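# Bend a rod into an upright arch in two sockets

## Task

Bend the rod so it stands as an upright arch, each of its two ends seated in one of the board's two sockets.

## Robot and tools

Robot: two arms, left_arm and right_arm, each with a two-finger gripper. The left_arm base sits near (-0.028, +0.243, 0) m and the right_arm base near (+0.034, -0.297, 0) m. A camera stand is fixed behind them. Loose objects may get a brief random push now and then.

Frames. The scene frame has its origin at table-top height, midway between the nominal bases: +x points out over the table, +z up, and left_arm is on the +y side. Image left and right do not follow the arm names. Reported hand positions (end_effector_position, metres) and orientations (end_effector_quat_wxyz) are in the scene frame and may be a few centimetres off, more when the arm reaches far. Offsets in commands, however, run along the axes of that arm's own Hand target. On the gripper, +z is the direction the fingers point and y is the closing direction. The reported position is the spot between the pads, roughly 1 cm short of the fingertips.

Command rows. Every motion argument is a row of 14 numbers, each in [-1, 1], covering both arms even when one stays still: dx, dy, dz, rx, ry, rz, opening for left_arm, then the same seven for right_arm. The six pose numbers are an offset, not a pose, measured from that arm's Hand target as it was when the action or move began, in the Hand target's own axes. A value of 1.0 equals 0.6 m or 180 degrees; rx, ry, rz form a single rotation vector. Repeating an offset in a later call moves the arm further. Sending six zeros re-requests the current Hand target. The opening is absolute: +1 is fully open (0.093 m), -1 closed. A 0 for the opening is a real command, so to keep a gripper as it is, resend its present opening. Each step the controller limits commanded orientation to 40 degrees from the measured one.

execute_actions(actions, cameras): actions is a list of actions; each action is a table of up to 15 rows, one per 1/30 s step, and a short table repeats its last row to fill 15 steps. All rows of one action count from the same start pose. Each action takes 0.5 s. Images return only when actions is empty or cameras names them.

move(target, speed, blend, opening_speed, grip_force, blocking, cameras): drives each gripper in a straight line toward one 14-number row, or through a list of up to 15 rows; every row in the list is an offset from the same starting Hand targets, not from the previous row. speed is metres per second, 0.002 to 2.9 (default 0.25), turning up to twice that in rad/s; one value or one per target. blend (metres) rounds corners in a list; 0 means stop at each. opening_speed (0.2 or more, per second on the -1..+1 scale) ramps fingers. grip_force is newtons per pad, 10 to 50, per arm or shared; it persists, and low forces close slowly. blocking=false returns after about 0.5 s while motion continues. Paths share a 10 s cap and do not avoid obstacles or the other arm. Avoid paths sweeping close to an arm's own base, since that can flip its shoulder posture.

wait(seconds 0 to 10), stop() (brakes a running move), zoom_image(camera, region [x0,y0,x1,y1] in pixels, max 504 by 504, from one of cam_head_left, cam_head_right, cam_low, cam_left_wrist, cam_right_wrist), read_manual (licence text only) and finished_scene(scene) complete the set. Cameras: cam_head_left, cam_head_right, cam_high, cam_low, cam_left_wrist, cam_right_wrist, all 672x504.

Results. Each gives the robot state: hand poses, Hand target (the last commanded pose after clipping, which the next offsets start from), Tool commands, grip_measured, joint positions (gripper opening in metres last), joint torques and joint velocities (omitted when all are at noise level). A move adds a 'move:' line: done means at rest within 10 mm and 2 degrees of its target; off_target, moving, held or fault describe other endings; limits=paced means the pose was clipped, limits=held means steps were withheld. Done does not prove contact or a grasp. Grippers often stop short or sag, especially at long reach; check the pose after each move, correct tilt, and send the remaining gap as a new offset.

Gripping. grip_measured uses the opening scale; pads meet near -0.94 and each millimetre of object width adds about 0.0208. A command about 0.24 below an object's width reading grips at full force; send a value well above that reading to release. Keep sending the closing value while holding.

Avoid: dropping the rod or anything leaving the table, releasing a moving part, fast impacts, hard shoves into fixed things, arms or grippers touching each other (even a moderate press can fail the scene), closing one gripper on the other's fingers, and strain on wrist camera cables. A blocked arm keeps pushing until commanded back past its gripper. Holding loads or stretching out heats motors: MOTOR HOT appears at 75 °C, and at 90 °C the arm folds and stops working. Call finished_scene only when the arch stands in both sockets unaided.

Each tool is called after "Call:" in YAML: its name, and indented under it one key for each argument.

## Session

Call:
execute_actions:
  actions: []
  cameras: ["cam_high"]

Scene clock: 0.00 s.
left_arm: end_effector_position=(+0.3666, +0.2841, +0.1017) grip_measured=+1.000 end_effector_quat_wxyz=(+0.577, -0.084, +0.809, +0.077) | right_arm: end_effector_position=(+0.4122, -0.3274, +0.0637) grip_measured=+1.000 end_effector_quat_wxyz=(+0.504, +0.060, +0.855, -0.108)
Joint positions: left_arm=[0.004 1.544 0.406 0.803 -0.206 -0.042 0.093] | right_arm=[0.049 1.553 0.406 0.635 0.289 0.018 0.093]
Joint velocities: within noise
Joint torques (N m): no reading
Heat: left arm: 34 °C; right arm: 34 °C.
Hand target: left_arm +0.3698, +0.2842, +0.1103; +0.588, -0.085, +0.801, +0.076 | right_arm +0.4138, -0.3272, +0.0667; +0.507, +0.060, +0.853, -0.107
Tool commands: left_gripper/opening=+1.0 right_gripper/opening=+1.0
Images, in order (width x height): cam_high 672x504.

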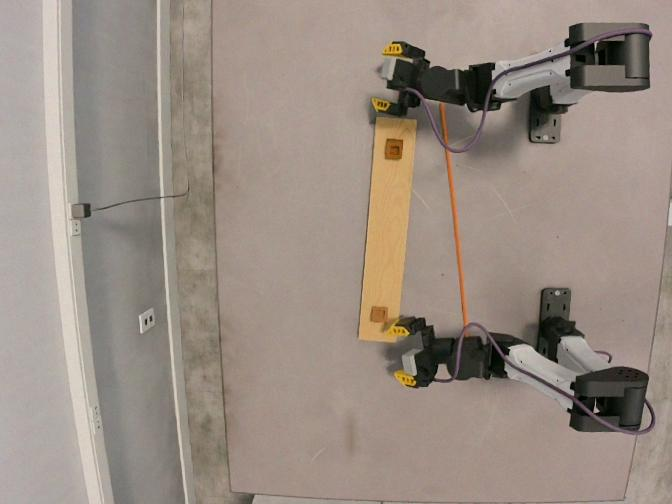

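Call:
move:
  target: [-0.0845,-0.087,-0.2433,0.3606,0.2781,0.4812,1,-0.089,0.132,-0.344,-0.3257,0.2121,-0.4842,1]
  speed: 0.4
  cameras: ["cam_left_wrist","cam_right_wrist","cam_high"]

Scene clock: 16.80 s.
left_arm: end_effector_position=(+0.2583, +0.2040, +0.1961) grip_measured=+1.000 end_effector_quat_wxyz=(+0.006, +0.702, +0.712, +0.000) | right_arm: end_effector_position=(+0.2800, -0.1988, +0.1968) grip_measured=+1.000 end_effector_quat_wxyz=(-0.022, +0.700, -0.713, +0.001)
Joint positions: left_arm=[-0.143 1.656 1.664 -1.569 0.008 1.427 0.093] | right_arm=[0.373 1.533 1.54 -1.537 -0.015 -1.18 0.093]
Joint torques (N m): left_arm=[-0.46 -7.3 8.64 0.1 0.03 0.01] | right_arm=[0.53 -5.07 8.68 0.22 0.2 -0.21]
Heat: left arm: 38 °C; right arm: 36 °C.
Hand target: left_arm +0.2609, +0.2035, +0.2009; -0.001, +0.708, +0.707, +0.000 | right_arm +0.2804, -0.1997, +0.1996; +0.000, +0.707, -0.707, +0.000
Off the commanded pose: left_arm 0.005 m, 1 deg | right_arm 0.003 m, 3 deg.
joint sent to its limit (left arm) — joint 4 (wrist pitch), lower limit. The joint targets still meet the commanded pose.
joint sent to its limit (right arm) — joint 4 (wrist pitch), lower limit. The joint targets still meet the commanded pose.
move: off_target (right_arm)
Images, in order (width x height): cam_high 672x504, cam_left_wrist 672x504, cam_right_wrist 672x504.

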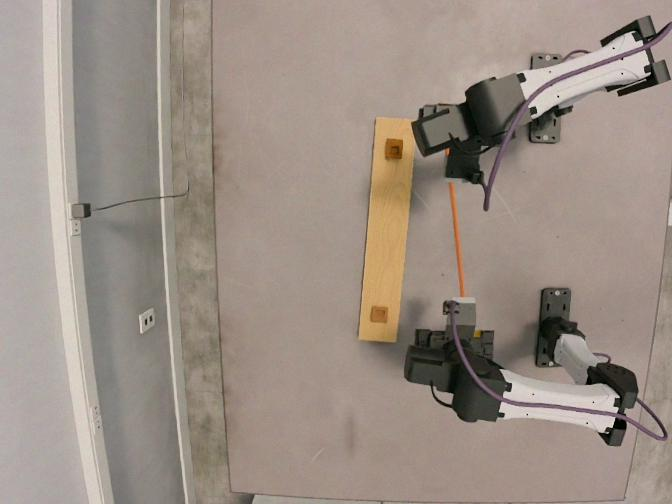

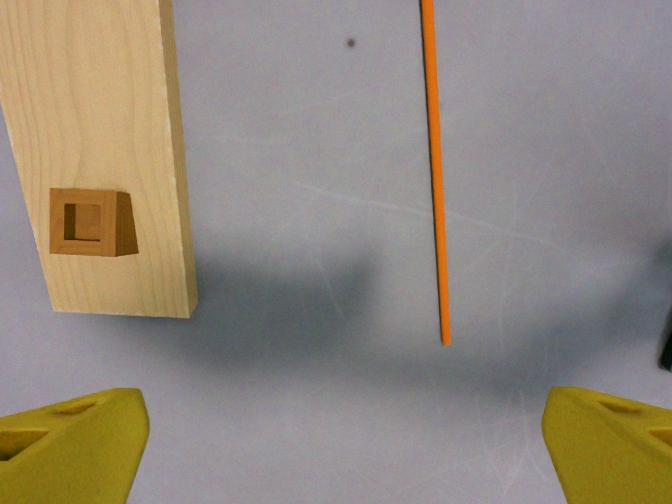

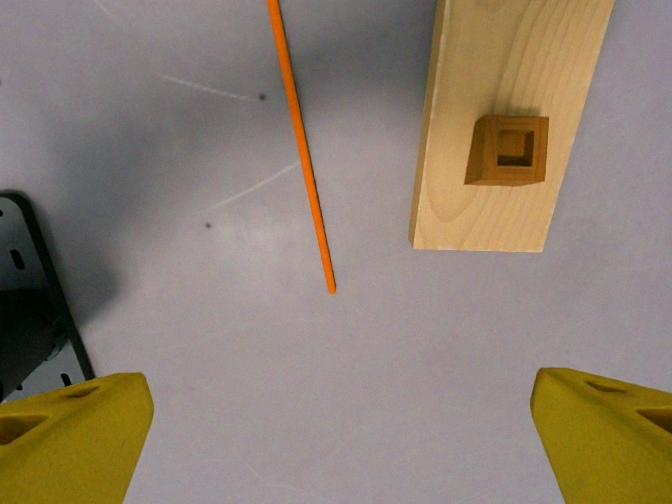

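Call:
move:
  target:
    - [0.044,-0.104,0.243,0,0,-0.0485,1,-0.042,0.0335,0.241,0,0,-0.0485,1]
    - [0.044,-0.104,0.309,0,0,-0.0485,1,-0.042,0.0335,0.323,0,0,-0.0485,1]
    - [0.044,-0.104,0.309,0,0,-0.0485,-1,-0.042,0.0335,0.323,0,0,-0.0485,-1]
  blend: [0.01,0,0]
  speed: [0.25,0.1,0.1]
  opening_speed: 2
  cameras: ["cam_left_wrist","cam_right_wrist"]

Scene clock: 40.10 s.
left_arm: end_effector_position=(+0.1979, +0.2280, +0.0188) grip_measured=-0.964 end_effector_quat_wxyz=(+0.001, +0.656, +0.755, -0.002) | right_arm: end_effector_position=(+0.2595, -0.1737, +0.0110) grip_measured=-0.966 end_effector_quat_wxyz=(-0.004, +0.754, -0.657, -0.006)
Joint positions: left_arm=[-0.075 1.506 0.789 -0.855 0.004 1.368 0] | right_arm=[0.494 1.633 0.881 -0.816 -0.014 -1.214 0]
Joint torques (N m): left_arm=[0.42 -5.31 4.74 0.36 0.08 -0.17] | right_arm=[0.49 -5.44 5.49 0.51 0.17 -0.21]
Heat: left arm: 36 °C; right arm: 35 °C.
Hand target: left_arm +0.1983, +0.2301, +0.0156; -0.001, +0.652, +0.758, +0.000 | right_arm +0.2602, -0.1744, +0.0058; +0.000, +0.759, -0.652, +0.000
Off the commanded pose: left_arm 0.004 m, 1 deg | right_arm 0.005 m, 1 deg.
move: done
Images, in order (width x height): cam_left_wrist 672x504, cam_right_wrist 672x504.

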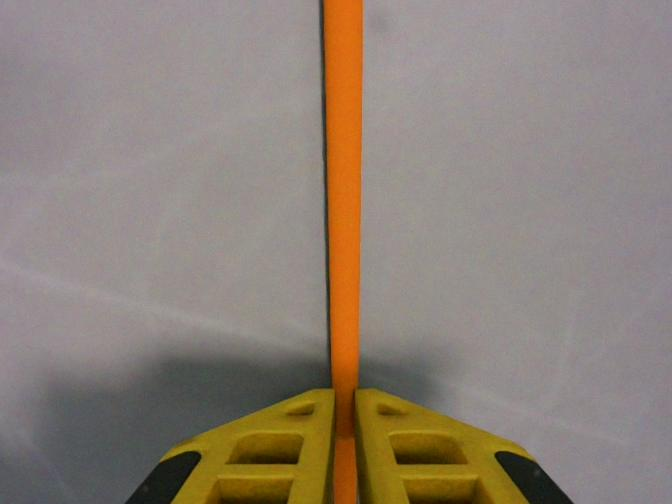

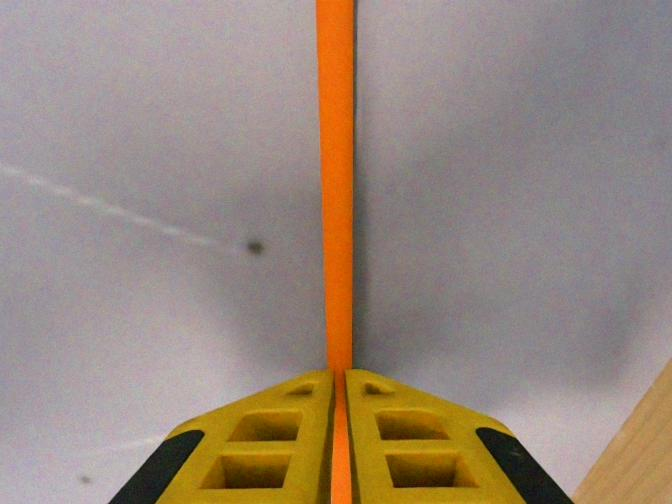

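Call:
move:
  target:
    - [0,0,0,0,0,0,-1,0,0,0,0,0,0,-0.4]
    - [0,0,0,0,0,0,-1,0,0,0.012,0,0,0,-0.4]
    - [0,0,0,0,0,0,-1,0,0,0.012,0,0,0,-1]
  speed: 0.08
  opening_speed: 2
  cameras: ["cam_right_wrist"]

Scene clock: 45.77 s.
left_arm: end_effector_position=(+0.1980, +0.2280, +0.0188) grip_measured=-0.964 end_effector_quat_wxyz=(+0.001, +0.656, +0.755, -0.002) | right_arm: end_effector_position=(+0.2610, -0.1734, +0.0061) grip_measured=-0.946 end_effector_quat_wxyz=(-0.006, +0.754, -0.657, -0.004)
Joint positions: left_arm=[-0.075 1.506 0.789 -0.854 0.004 1.368 0] | right_arm=[0.494 1.643 0.869 -0.788 -0.011 -1.214 0]
Joint torques (N m): left_arm=[0.42 -5.31 4.72 0.36 0.07 -0.18] | right_arm=[0.49 -5.04 5.03 0.55 0.14 -0.21]
Heat: left arm: 36 °C; right arm: 34 °C.
Hand target: left_arm +0.1984, +0.2301, +0.0156; -0.001, +0.652, +0.758, +0.000 | right_arm +0.2601, -0.1744, -0.0014; +0.000, +0.759, -0.652, +0.000
Off the commanded pose: left_arm 0.004 m, 1 deg | right_arm 0.008 m, 1 deg.
move: done
Images, in order (width x height): cam_right_wrist 672x504.

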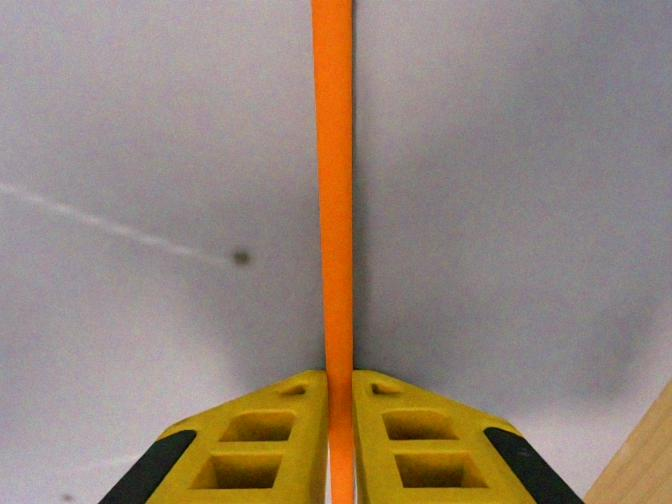

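Call:
move:
  target:
    - [-0.010,0.032,-0.15,0,0,0.015,-1,0.005,0.001,-0.178,0,0,0.015,-1]
    - [-0.0523,0.239,-0.391,-0.499,-0.038,0.038,-1,0.0424,-0.1198,-0.419,0.499,0.038,0.038,-1]
  blend: [0.04,0]
  speed: 0.35
  cameras: ["cam_high"]

Scene clock: 56.87 s.
left_arm: end_effector_position=(+0.3449, +0.2194, +0.2513) grip_measured=-0.964 end_effector_quat_wxyz=(+0.498, +0.502, +0.503, +0.497) | right_arm: end_effector_position=(+0.3342, -0.1886, +0.2522) grip_measured=-0.961 end_effector_quat_wxyz=(+0.499, -0.499, +0.503, -0.498)
Joint positions: left_arm=[-0.127 1.091 0.469 0.613 -0.115 1.568 0] | right_arm=[0.694 0.886 0.387 0.492 0.695 -1.562 0]
Joint torques (N m): left_arm=[0.51 -3.32 6.46 2.15 0.13 -0.15] | right_arm=[-0.57 -0.79 7.28 2.15 0 -0.11]
Heat: left arm: 36 °C; right arm: 34 °C.
Hand target: left_arm +0.3451, +0.2206, +0.2501; +0.500, +0.501, +0.500, +0.500 | right_arm +0.3352, -0.1888, +0.2501; +0.500, -0.500, +0.500, -0.500
Off the commanded pose: left_arm 0.002 m, 1 deg | right_arm 0.002 m, 0 deg.
move: done
Images, in order (width x height): cam_high 672x504.

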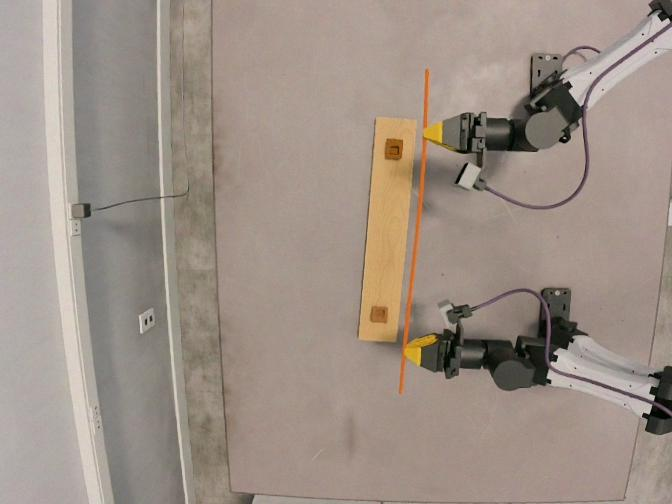

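Call:
move:
  target:
    - [-0.0085,-0.017,0,0,0,-0.111,-1,-0.0105,0.017,0,0,0,0.111,-1]
    - [-0.0285,-0.042,0,0,0,-0.222,-1,-0.0305,0.042,0,0,0,0.222,-1]
    - [-0.060,-0.067,0,0,0,-0.333,-1,-0.062,0.067,0,0,0,0.333,-1]
    - [-0.1127,-0.130,0.088,0.0043,0.0044,-0.489,-1,-0.1113,0.125,0.0615,-0.0043,0.0044,0.489,-1]
  blend: [0.02,0.02,0.02,0]
  speed: 0.25
  cameras: ["cam_high","cam_low"]

Call:
zoom_image:
  camera: "cam_low"
  region: [250, 145, 370, 280]

Call:
zoom_image:
  camera: "cam_high"
  region: [350, 100, 470, 350]

Scene clock: 72.80 s.
left_arm: end_effector_position=(+0.3919, +0.1632, +0.1580) grip_measured=-0.964 end_effector_quat_wxyz=(+0.682, +0.030, +0.730, +0.044) | right_arm: end_effector_position=(+0.3642, -0.1360, +0.1535) grip_measured=-0.961 end_effector_quat_wxyz=(+0.670, -0.050, +0.736, -0.075)
Joint positions: left_arm=[-0.332 1.651 0.481 1.099 -0.342 0.082 0] | right_arm=[0.805 1.514 0.368 1.011 0.843 -0.078 0]
Joint torques (N m): left_arm=[-1.24 -6.6 8.14 2.16 0.12 -0.74] | right_arm=[-0.03 -4.63 9.33 2.52 -0.31 0.59]
Heat: left arm: 38 °C; right arm: 38 °C.
Hand target: left_arm +0.3978, +0.1528, +0.1720; +0.701, +0.013, +0.713, +0.012 | right_arm +0.3721, -0.1220, +0.1750; +0.701, -0.012, +0.713, -0.012
Off the commanded pose: left_arm 0.018 m, 5 deg | right_arm 0.027 m, 10 deg.
move: off_target (left_arm, right_arm)
Images, in order (width x height): cam_high 672x504, cam_low 672x504.

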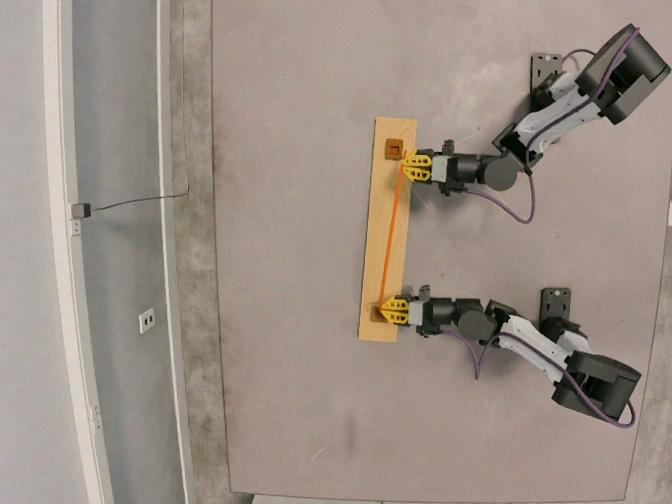

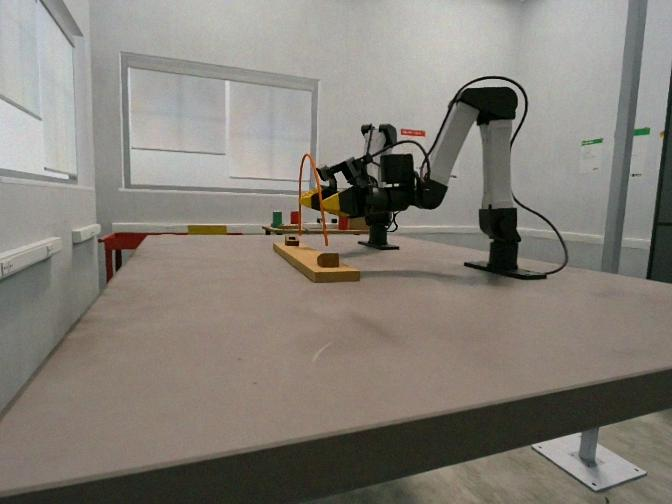

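Scaled by 3.733 from the camera's 672x504 image, which has a finer 960x720 frame.

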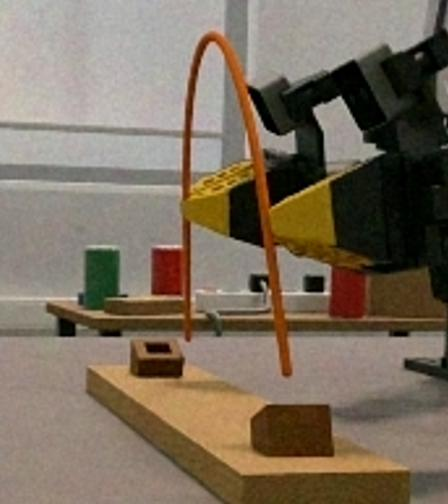

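Scaled by 2.016 from the camera's 672x504 image, which has a finer 960x720 frame.

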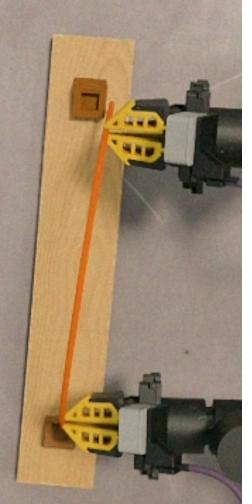

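Call:
move:
  target: [0.0068,0,-0.005,0,-0.017,0.033,-1,-0.0105,0,0.033,0,-0.017,-0.033,-1]
  speed: 0.15
  cameras: ["cam_high","cam_low"]

Call:
zoom_image:
  camera: "cam_low"
  region: [250, 145, 370, 280]

Call:
zoom_image:
  camera: "cam_high"
  region: [350, 100, 470, 350]

Scene clock: 85.27 s.
left_arm: end_effector_position=(+0.3961, +0.1639, +0.1657) grip_measured=-0.964 end_effector_quat_wxyz=(+0.709, +0.049, +0.700, +0.075) | right_arm: end_effector_position=(+0.3848, -0.1378, +0.1621) grip_measured=-0.961 end_effector_quat_wxyz=(+0.689, -0.066, +0.714, -0.102)
Joint positions: left_arm=[-0.332 1.723 0.481 1.259 -0.354 0.181 0] | right_arm=[0.748 1.611 0.407 1.161 0.801 -0.208 0]
Joint torques (N m): left_arm=[-1.32 -6.89 4.67 2.16 0.27 -0.46] | right_arm=[0.08 -5.16 9.01 2.39 -0.57 0.31]
Heat: left arm: 40 °C; right arm: 39 °C.
Hand target: left_arm +0.3947, +0.1530, +0.1680; +0.718, +0.050, +0.693, +0.048 | right_arm +0.3920, -0.1218, +0.1810; +0.718, -0.049, +0.693, -0.048
Off the commanded pose: left_arm 0.011 m, 3 deg | right_arm 0.026 m, 8 deg.
move: off_target (left_arm, right_arm)
Images, in order (width x height): cam_high 672x504, cam_low 672x504.

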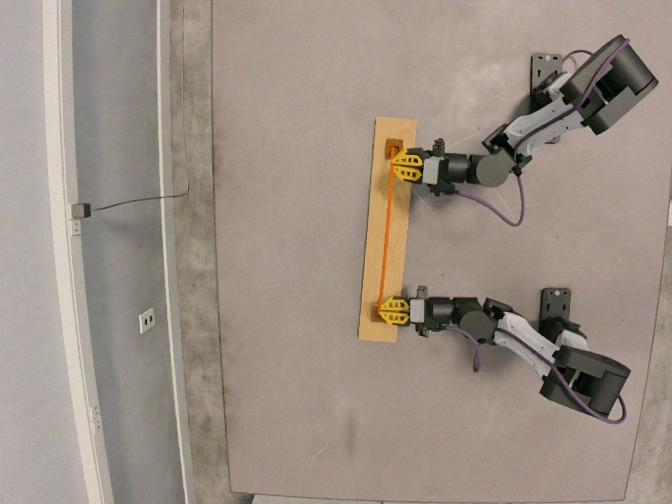

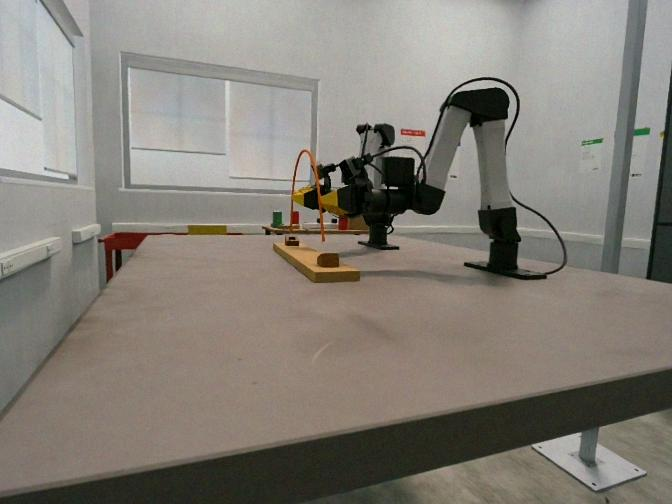

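Scaled by 3.733 from the camera's 672x504 image, which has a finer 960x720 frame.

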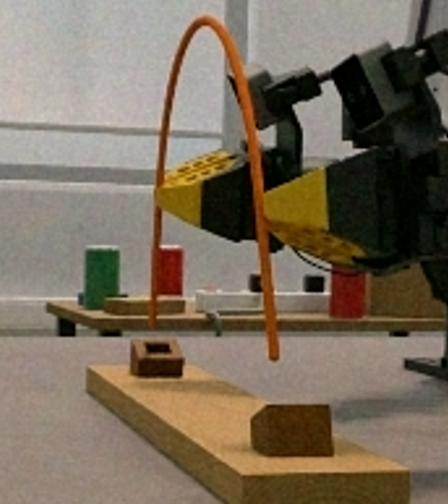

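Scaled by 2.016 from the camera's 672x504 image, which has a finer 960x720 frame.

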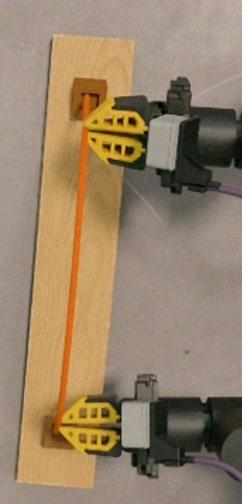

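Call:
move:
  target: [0.022,0.0187,-0.016,0,0,0,-1,0.013,0.002,0,0,0,0,-1]
  speed: 0.12
  cameras: ["cam_high","cam_low"]

Call:
zoom_image:
  camera: "cam_low"
  region: [250, 145, 370, 280]

Call:
zoom_image:
  camera: "cam_high"
  region: [350, 100, 470, 350]

Scene clock: 102.03 s.
left_arm: end_effector_position=(+0.3862, +0.1730, +0.1550) grip_measured=-0.964 end_effector_quat_wxyz=(+0.710, +0.048, +0.699, +0.075) | right_arm: end_effector_position=(+0.3866, -0.1343, +0.1561) grip_measured=-0.961 end_effector_quat_wxyz=(+0.690, -0.071, +0.713, -0.098)
Joint positions: left_arm=[-0.312 1.746 0.421 1.345 -0.337 0.181 0] | right_arm=[0.748 1.653 0.407 1.207 0.789 -0.212 0]
Joint torques (N m): left_arm=[-0.13 -6.58 3.99 2.19 0.42 -0.49] | right_arm=[-0.03 -5.45 8.16 2.44 -0.45 0.35]
Heat: left arm: 41 °C; right arm: 42 °C.
Hand target: left_arm +0.3855, +0.1660, +0.1562; +0.718, +0.050, +0.693, +0.048 | right_arm +0.3923, -0.1216, +0.1731; +0.718, -0.049, +0.693, -0.048
Off the commanded pose: left_arm 0.007 m, 3 deg | right_arm 0.022 m, 7 deg.
move: off_target (left_arm, right_arm)
Images, in order (width x height): cam_high 672x504, cam_low 672x504.

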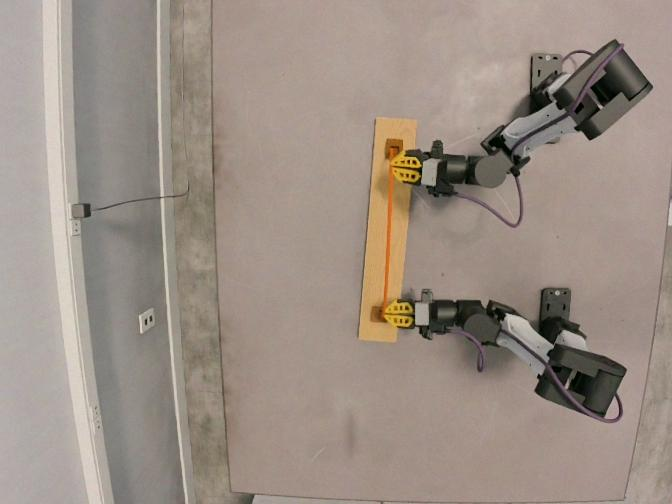

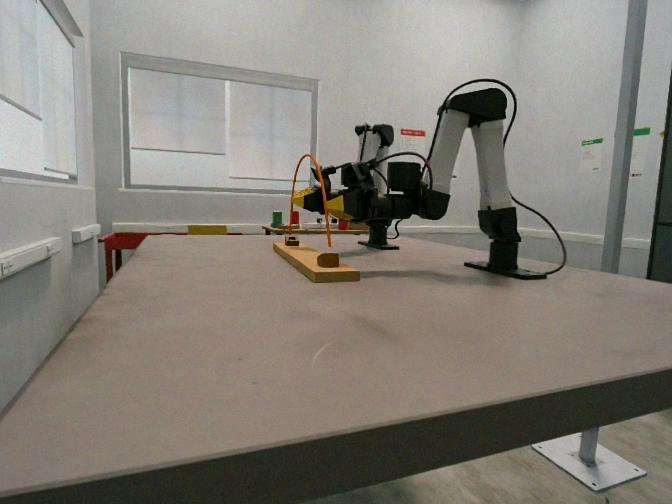

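Scaled by 3.733 from the camera's 672x504 image, which has a finer 960x720 frame.

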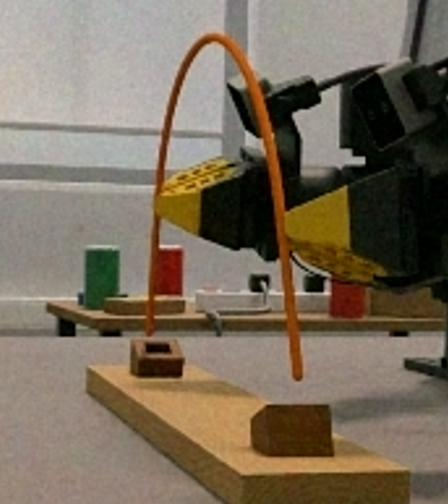

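Scaled by 2.016 from the camera's 672x504 image, which has a finer 960x720 frame.

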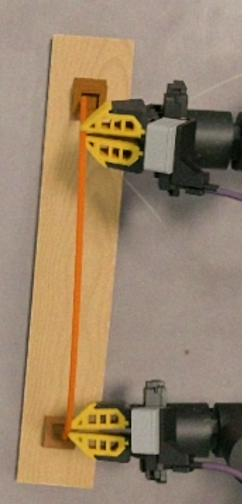

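Call:
move:
  target: [0.048,-0.005,-0.002,0,0,0,-1,0.04,0.002,-0.0113,0,0,0,-1]
  speed: 0.07
  cameras: ["cam_high","cam_low"]

Call:
zoom_image:
  camera: "cam_low"
  region: [250, 145, 370, 280]

Call:
zoom_image:
  camera: "cam_high"
  region: [350, 100, 470, 350]

Scene clock: 108.17 s.
left_arm: end_effector_position=(+0.3883, +0.1684, +0.1237) grip_measured=-0.964 end_effector_quat_wxyz=(+0.694, +0.064, +0.713, +0.070) | right_arm: end_effector_position=(+0.3874, -0.1335, +0.1388) grip_measured=-0.961 end_effector_quat_wxyz=(+0.695, -0.066, +0.710, -0.095)
Joint positions: left_arm=[-0.311 1.866 0.416 1.423 -0.311 0.182 0] | right_arm=[0.748 1.77 0.391 1.355 0.789 -0.212 0]
Joint torques (N m): left_arm=[0.14 -3.7 2.02 2.97 0.23 -0.51] | right_arm=[0.81 -5.97 4.94 2.53 -0.34 0.38]
Heat: left arm: 42 °C; right arm: 43 °C.
Hand target: left_arm +0.3853, +0.1670, +0.1271; +0.718, +0.050, +0.693, +0.048 | right_arm +0.3864, -0.1238, +0.1489; +0.718, -0.049, +0.693, -0.048
Off the commanded pose: left_arm 0.005 m, 5 deg | right_arm 0.014 m, 7 deg.
move: off_target (left_arm, right_arm)
Images, in order (width x height): cam_high 672x504, cam_low 672x504.

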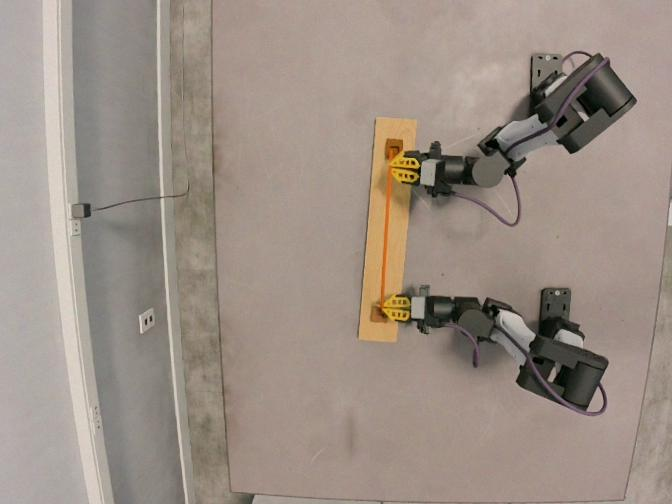

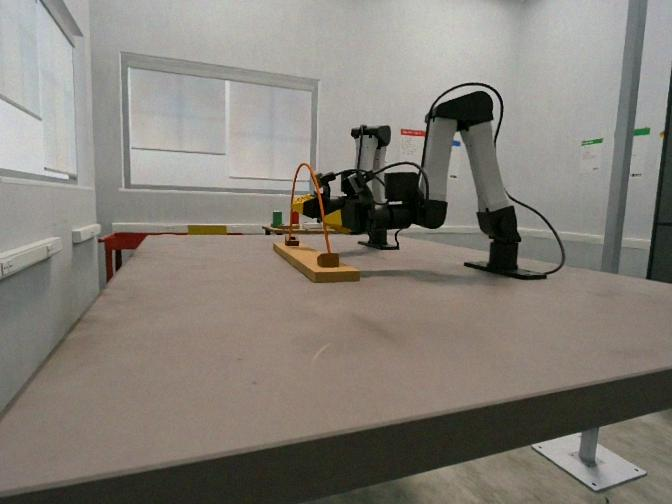

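Scaled by 3.733 from the camera's 672x504 image, which has a finer 960x720 frame.

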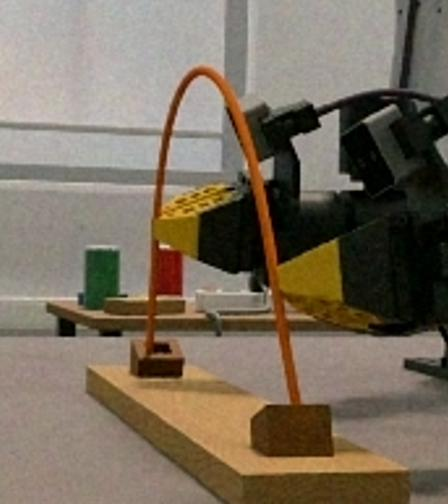

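Scaled by 2.016 from the camera's 672x504 image, which has a finer 960x720 frame.

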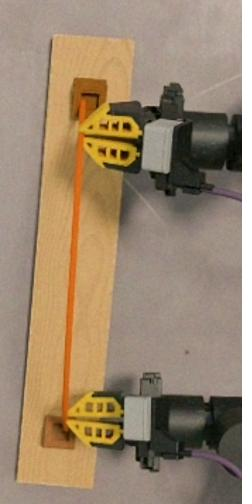

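Call:
move:
  target: [0.003,0.004,0,0,0,0,-1,0.03,0.001,-0.008,0,0,0,-1]
  speed: 0.06
  cameras: ["cam_high","cam_low"]

Call:
zoom_image:
  camera: "cam_low"
  region: [250, 145, 370, 280]

Call:
zoom_image:
  camera: "cam_high"
  region: [350, 100, 470, 350]

Call:
zoom_image:
  camera: "cam_low"
  region: [278, 228, 308, 250]

Call:
zoom_image:
  camera: "cam_high"
  region: [365, 295, 405, 325]

Scene clock: 117.37 s.
left_arm: end_effector_position=(+0.3888, +0.1686, +0.1235) grip_measured=-0.964 end_effector_quat_wxyz=(+0.695, +0.066, +0.713, +0.067) | right_arm: end_effector_position=(+0.3857, -0.1324, +0.1334) grip_measured=-0.961 end_effector_quat_wxyz=(+0.705, -0.060, +0.702, -0.085)
Joint positions: left_arm=[-0.305 1.868 0.416 1.425 -0.296 0.182 0] | right_arm=[0.752 1.839 0.378 1.473 0.787 -0.214 0]
Joint torques (N m): left_arm=[0.43 -3.32 1.7 3.03 0.18 -0.52] | right_arm=[0.96 -3.36 3.38 2.53 -0.26 0.41]
Heat: left arm: 46 °C; right arm: 43 °C.
Hand target: left_arm +0.3854, +0.1696, +0.1257; +0.718, +0.050, +0.693, +0.048 | right_arm +0.3822, -0.1258, +0.1308; +0.718, -0.049, +0.693, -0.048
Off the commanded pose: left_arm 0.004 m, 5 deg | right_arm 0.008 m, 5 deg.
move: off_target (left_arm, right_arm)
Images, in order (width x height): cam_high 672x504, cam_low 672x504.

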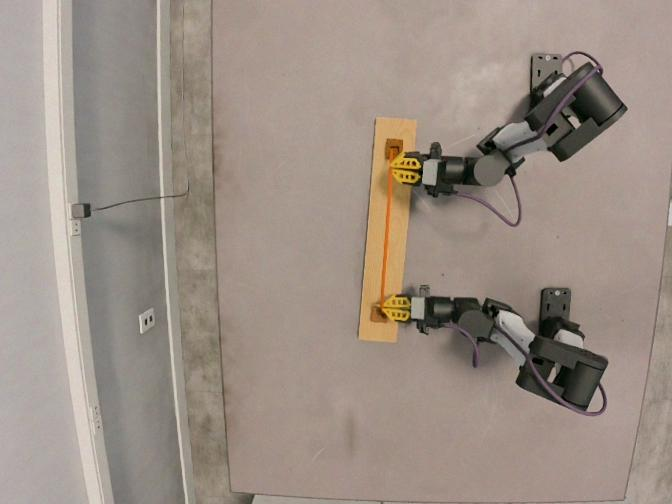

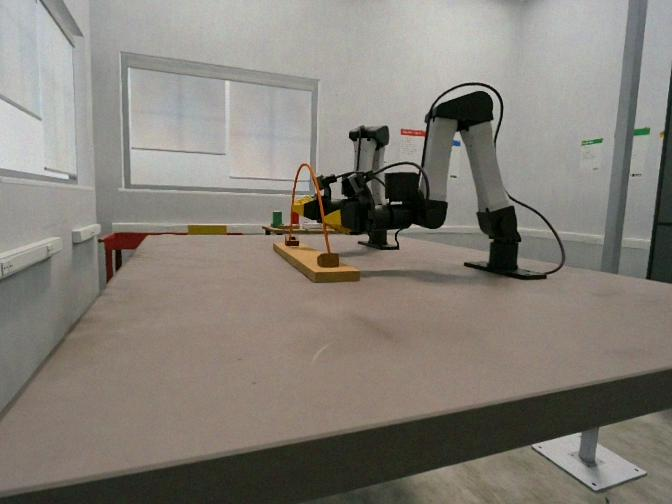

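Scaled by 3.733 from the camera's 672x504 image, which has a finer 960x720 frame.

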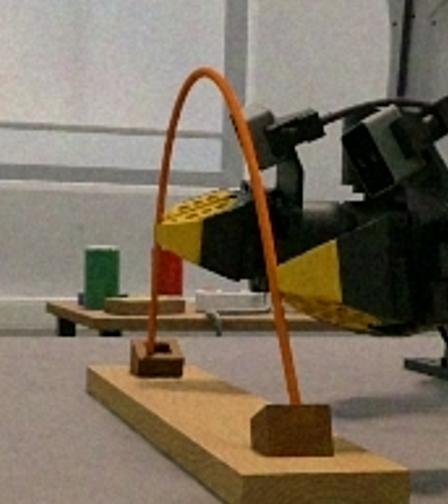

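Scaled by 2.016 from the camera's 672x504 image, which has a finer 960x720 frame.

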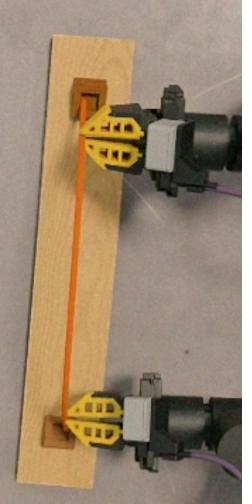

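Scaled by 16.800 from the camera's 672x504 image, which has a finer 960x720 frame.

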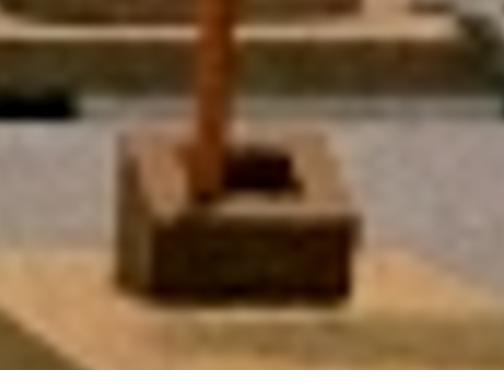

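Scaled by 12.600 from the camera's 672x504 image, which has a finer 960x720 frame.

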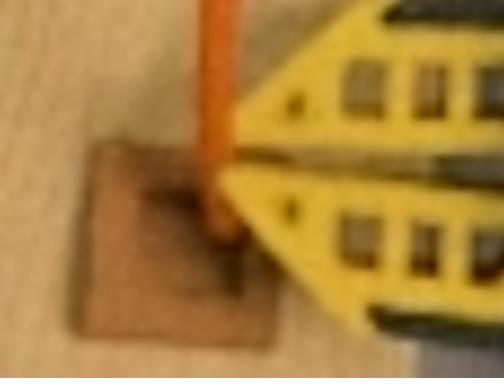

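Call:
move:
  target: [-0.0005,0.020,-0.003,0,0,0,-1,-0.0005,-0.020,-0.003,0,0,0,-1]
  speed: 0.06
  cameras: ["cam_high","cam_low"]

Call:
zoom_image:
  camera: "cam_low"
  region: [250, 145, 370, 280]

Call:
zoom_image:
  camera: "cam_low"
  region: [278, 228, 308, 250]

Call:
zoom_image:
  camera: "cam_high"
  region: [365, 295, 405, 325]

Scene clock: 127.60 s.
left_arm: end_effector_position=(+0.3915, +0.1748, +0.1250) grip_measured=-0.964 end_effector_quat_wxyz=(+0.697, +0.073, +0.711, +0.059) | right_arm: end_effector_position=(+0.3849, -0.1321, +0.1322) grip_measured=-0.961 end_effector_quat_wxyz=(+0.705, -0.073, +0.702, -0.076)
Joint positions: left_arm=[-0.266 1.864 0.416 1.425 -0.237 0.182 0] | right_arm=[0.739 1.83 0.361 1.475 0.741 -0.215 0]
Joint torques (N m): left_arm=[0.77 -4.89 -0.03 3.02 0.04 -0.53] | right_arm=[-0.69 -5.34 1.55 2.6 -0.07 0.43]
Heat: left arm: 50 °C; right arm: 45 °C.
Hand target: left_arm +0.3836, +0.1814, +0.1277; +0.718, +0.050, +0.693, +0.048 | right_arm +0.3804, -0.1376, +0.1327; +0.718, -0.049, +0.693, -0.048
Off the commanded pose: left_arm 0.011 m, 4 deg | right_arm 0.007 m, 5 deg.
move: off_target (left_arm, right_arm)
Images, in order (width x height): cam_high 672x504, cam_low 672x504.

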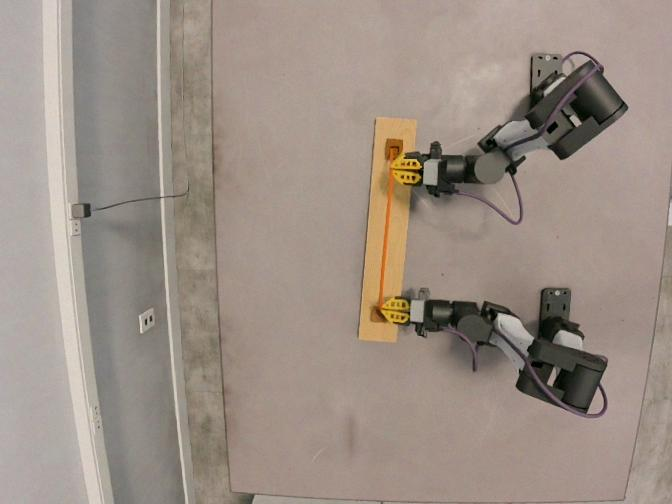

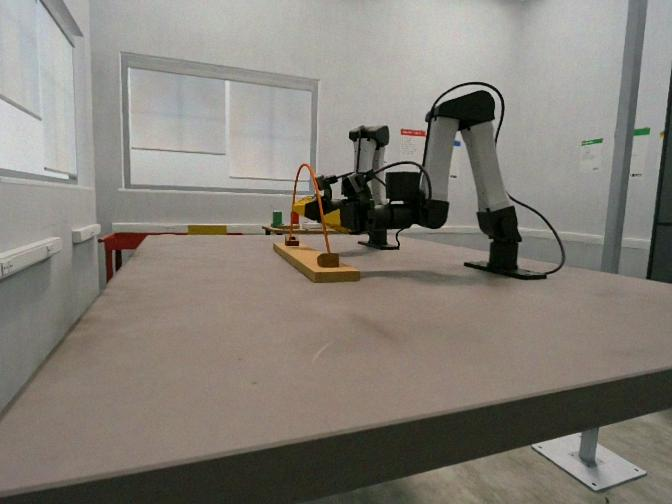

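Scaled by 3.733 from the camera's 672x504 image, which has a finer 960x720 frame.

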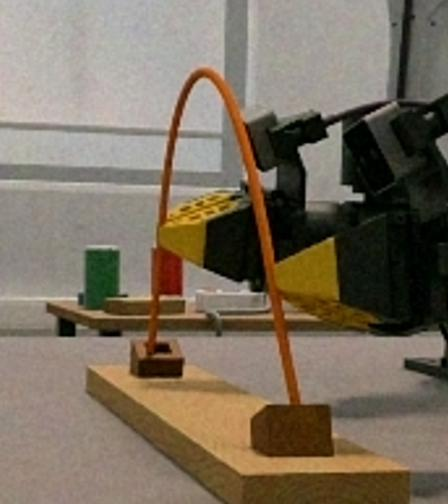

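Scaled by 16.800 from the camera's 672x504 image, which has a finer 960x720 frame.

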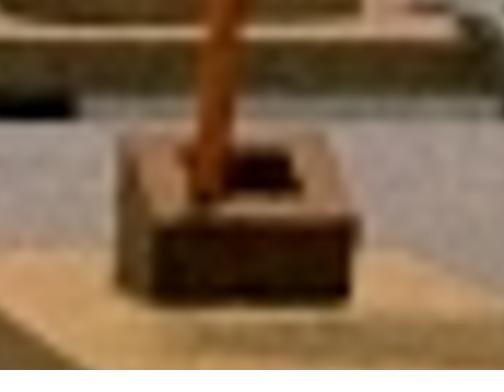

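Scaled by 12.600 from the camera's 672x504 image, which has a finer 960x720 frame.

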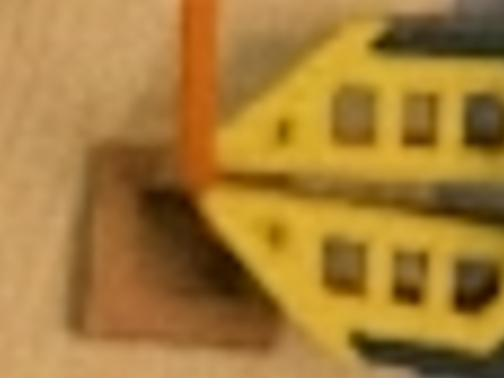

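Call:
move:
  target:
    - [-0.020,0.003,-0.004,0,-0.006,0.02,-1,-0.019,-0.0095,-0.002,0,-0.006,-0.02,-1]
    - [0.001,0,-0.004,0,-0.006,0.02,-1,0.001,-0.0066,-0.002,0,-0.006,-0.02,-1]
  speed: 0.06
  cameras: ["cam_high","cam_low"]

Call:
zoom_image:
  camera: "cam_low"
  region: [250, 145, 370, 280]

Call:
zoom_image:
  camera: "cam_low"
  region: [278, 228, 308, 250]

Call:
zoom_image:
  camera: "cam_high"
  region: [350, 100, 470, 350]

Scene clock: 138.13 s.
left_arm: end_effector_position=(+0.3868, +0.1744, +0.1250) grip_measured=-0.964 end_effector_quat_wxyz=(+0.694, +0.096, +0.709, +0.074) | right_arm: end_effector_position=(+0.3819, -0.1353, +0.1340) grip_measured=-0.961 end_effector_quat_wxyz=(+0.703, -0.101, +0.698, -0.093)
Joint positions: left_arm=[-0.266 1.849 0.397 1.426 -0.225 0.235 0] | right_arm=[0.729 1.807 0.337 1.477 0.715 -0.281 0]
Joint torques (N m): left_arm=[0.76 -2.92 0.75 3.18 -0.03 -0.42] | right_arm=[-0.83 -2.41 2.19 2.88 0.07 0.4]
Heat: left arm: 53 °C; right arm: 46 °C.
Hand target: left_arm +0.3813, +0.1815, +0.1270; +0.723, +0.072, +0.684, +0.070 | right_arm +0.3792, -0.1415, +0.1327; +0.723, -0.071, +0.684, -0.070
Off the commanded pose: left_arm 0.009 m, 5 deg | right_arm 0.007 m, 5 deg.
joint sent to its limit (left arm) — joint 4 (wrist pitch), upper limit. The joint targets still meet the commanded pose.
joint sent to its limit (right arm) — joint 4 (wrist pitch), upper limit. The joint targets still meet the commanded pose.
move: off_target (left_arm, right_arm)
Images, in order (width x height): cam_high 672x504, cam_low 672x504.

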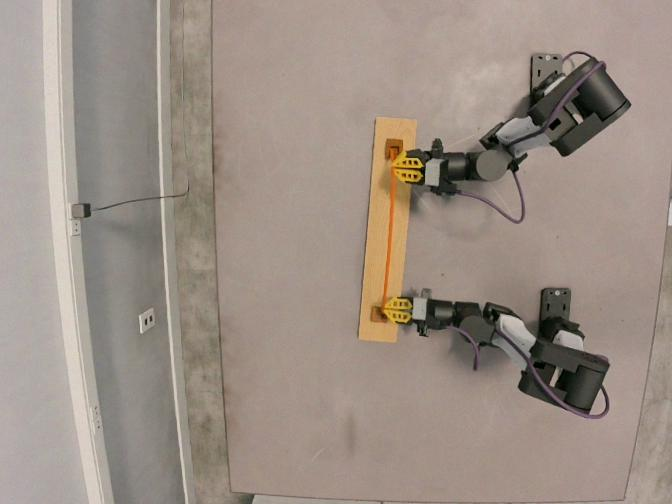

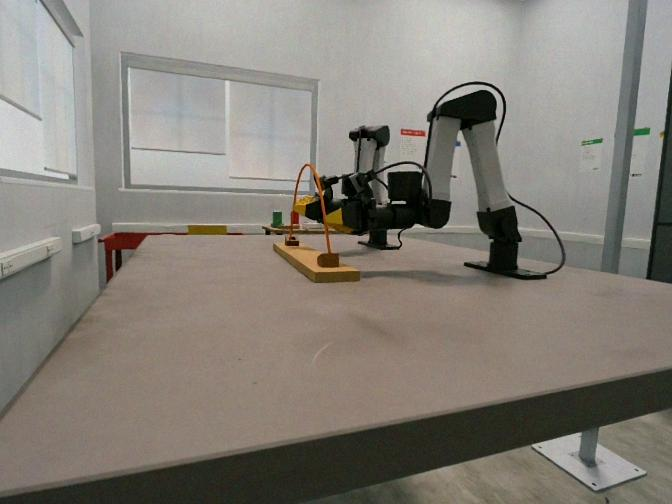

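Scaled by 3.733 from the camera's 672x504 image, which has a finer 960x720 frame.

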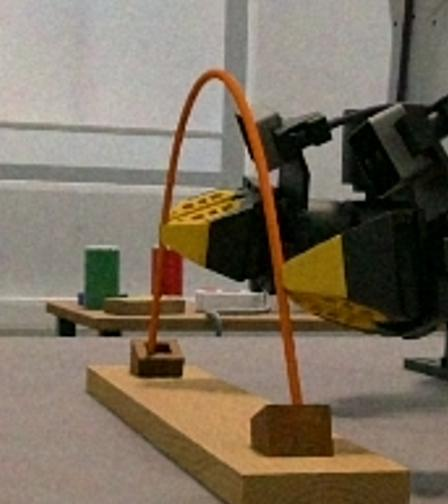

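Scaled by 16.800 from the camera's 672x504 image, which has a finer 960x720 frame.

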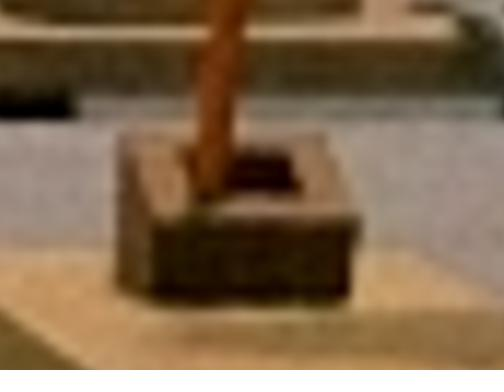

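Scaled by 2.016 from the camera's 672x504 image, which has a finer 960x720 frame.

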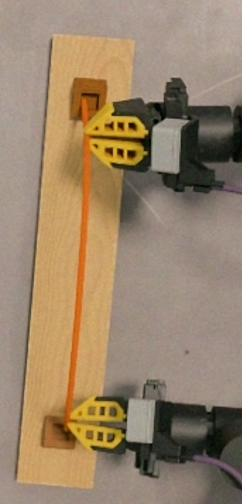

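Call:
move:
  target:
    - [0,0,0,0,0,0,0.2,0,0,0,0,0,0,-1]
    - [0,0,-0.005,0.25,0,0,0.2,0,0,0,0,0,0,-1]
  speed: 0.3
  opening_speed: 1
  cameras: ["cam_high","cam_low","cam_left_wrist"]

Call:
zoom_image:
  camera: "cam_low"
  region: [250, 145, 370, 280]

Call:
zoom_image:
  camera: "cam_high"
  region: [350, 100, 470, 350]

Scene clock: 146.93 s.
left_arm: end_effector_position=(+0.3733, +0.1801, +0.1130) grip_measured=+0.198 end_effector_quat_wxyz=(+0.627, +0.331, +0.674, -0.207) | right_arm: end_effector_position=(+0.3821, -0.1349, +0.1337) grip_measured=-0.961 end_effector_quat_wxyz=(+0.703, -0.103, +0.698, -0.092)
Joint positions: left_arm=[0.177 1.831 0.55 1.059 0.953 0.319 0.055] | right_arm=[0.729 1.808 0.337 1.478 0.711 -0.281 0]
Joint torques (N m): left_arm=[0.32 -10.18 6.89 1.61 0.28 0] | right_arm=[-0.79 -2.5 2.18 2.88 0.1 0.4]
Heat: left arm: 54 °C; right arm: 48 °C.
Hand target: left_arm +0.3783, +0.1817, +0.1268; +0.640, +0.343, +0.659, -0.197 | right_arm +0.3792, -0.1415, +0.1326; +0.722, -0.071, +0.684, -0.070
Off the commanded pose: left_arm 0.015 m, 3 deg | right_arm 0.007 m, 5 deg.
joint sent to its limit (right arm) — joint 4 (wrist pitch), upper limit. The joint targets still meet the commanded pose.
move: off_target (left_arm, right_arm)
Images, in order (width x height): cam_high 672x504, cam_low 672x504, cam_left_wrist 672x504.

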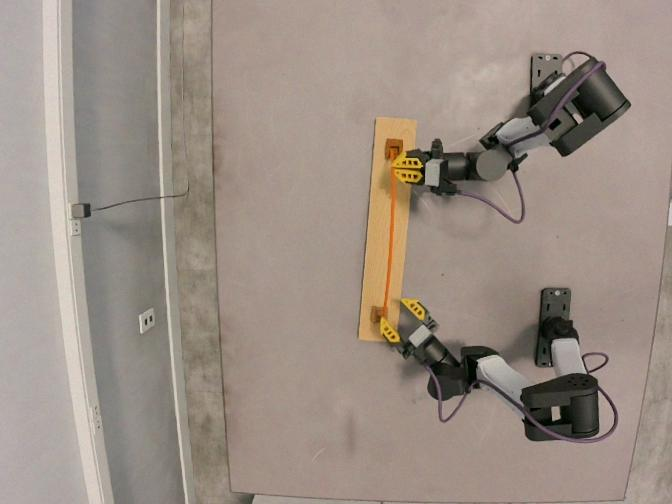

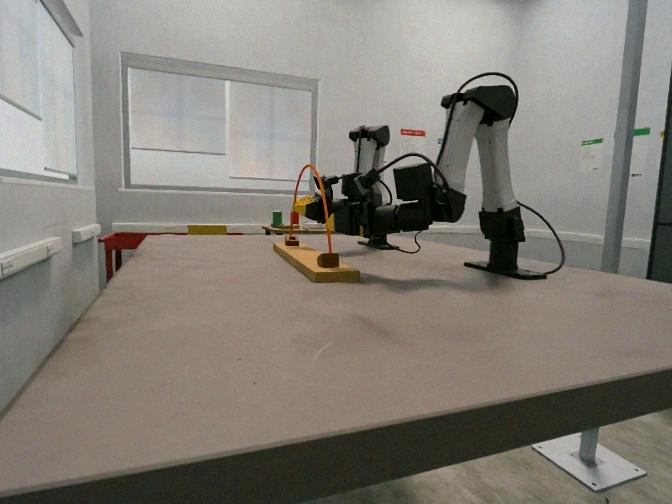

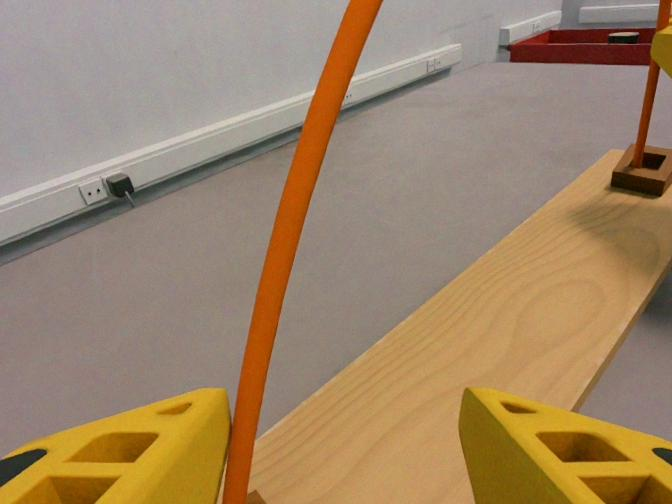

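Scaled by 3.733 from the camera's 672x504 image, which has a finer 960x720 frame.

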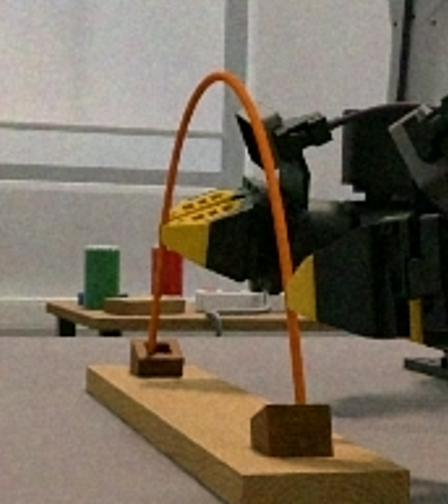

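Scaled by 2.016 from the camera's 672x504 image, which has a finer 960x720 frame.

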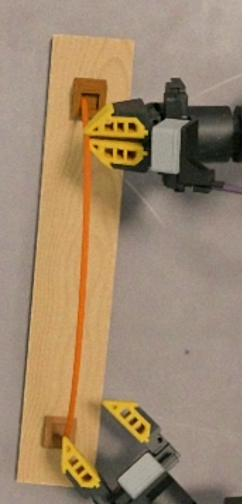

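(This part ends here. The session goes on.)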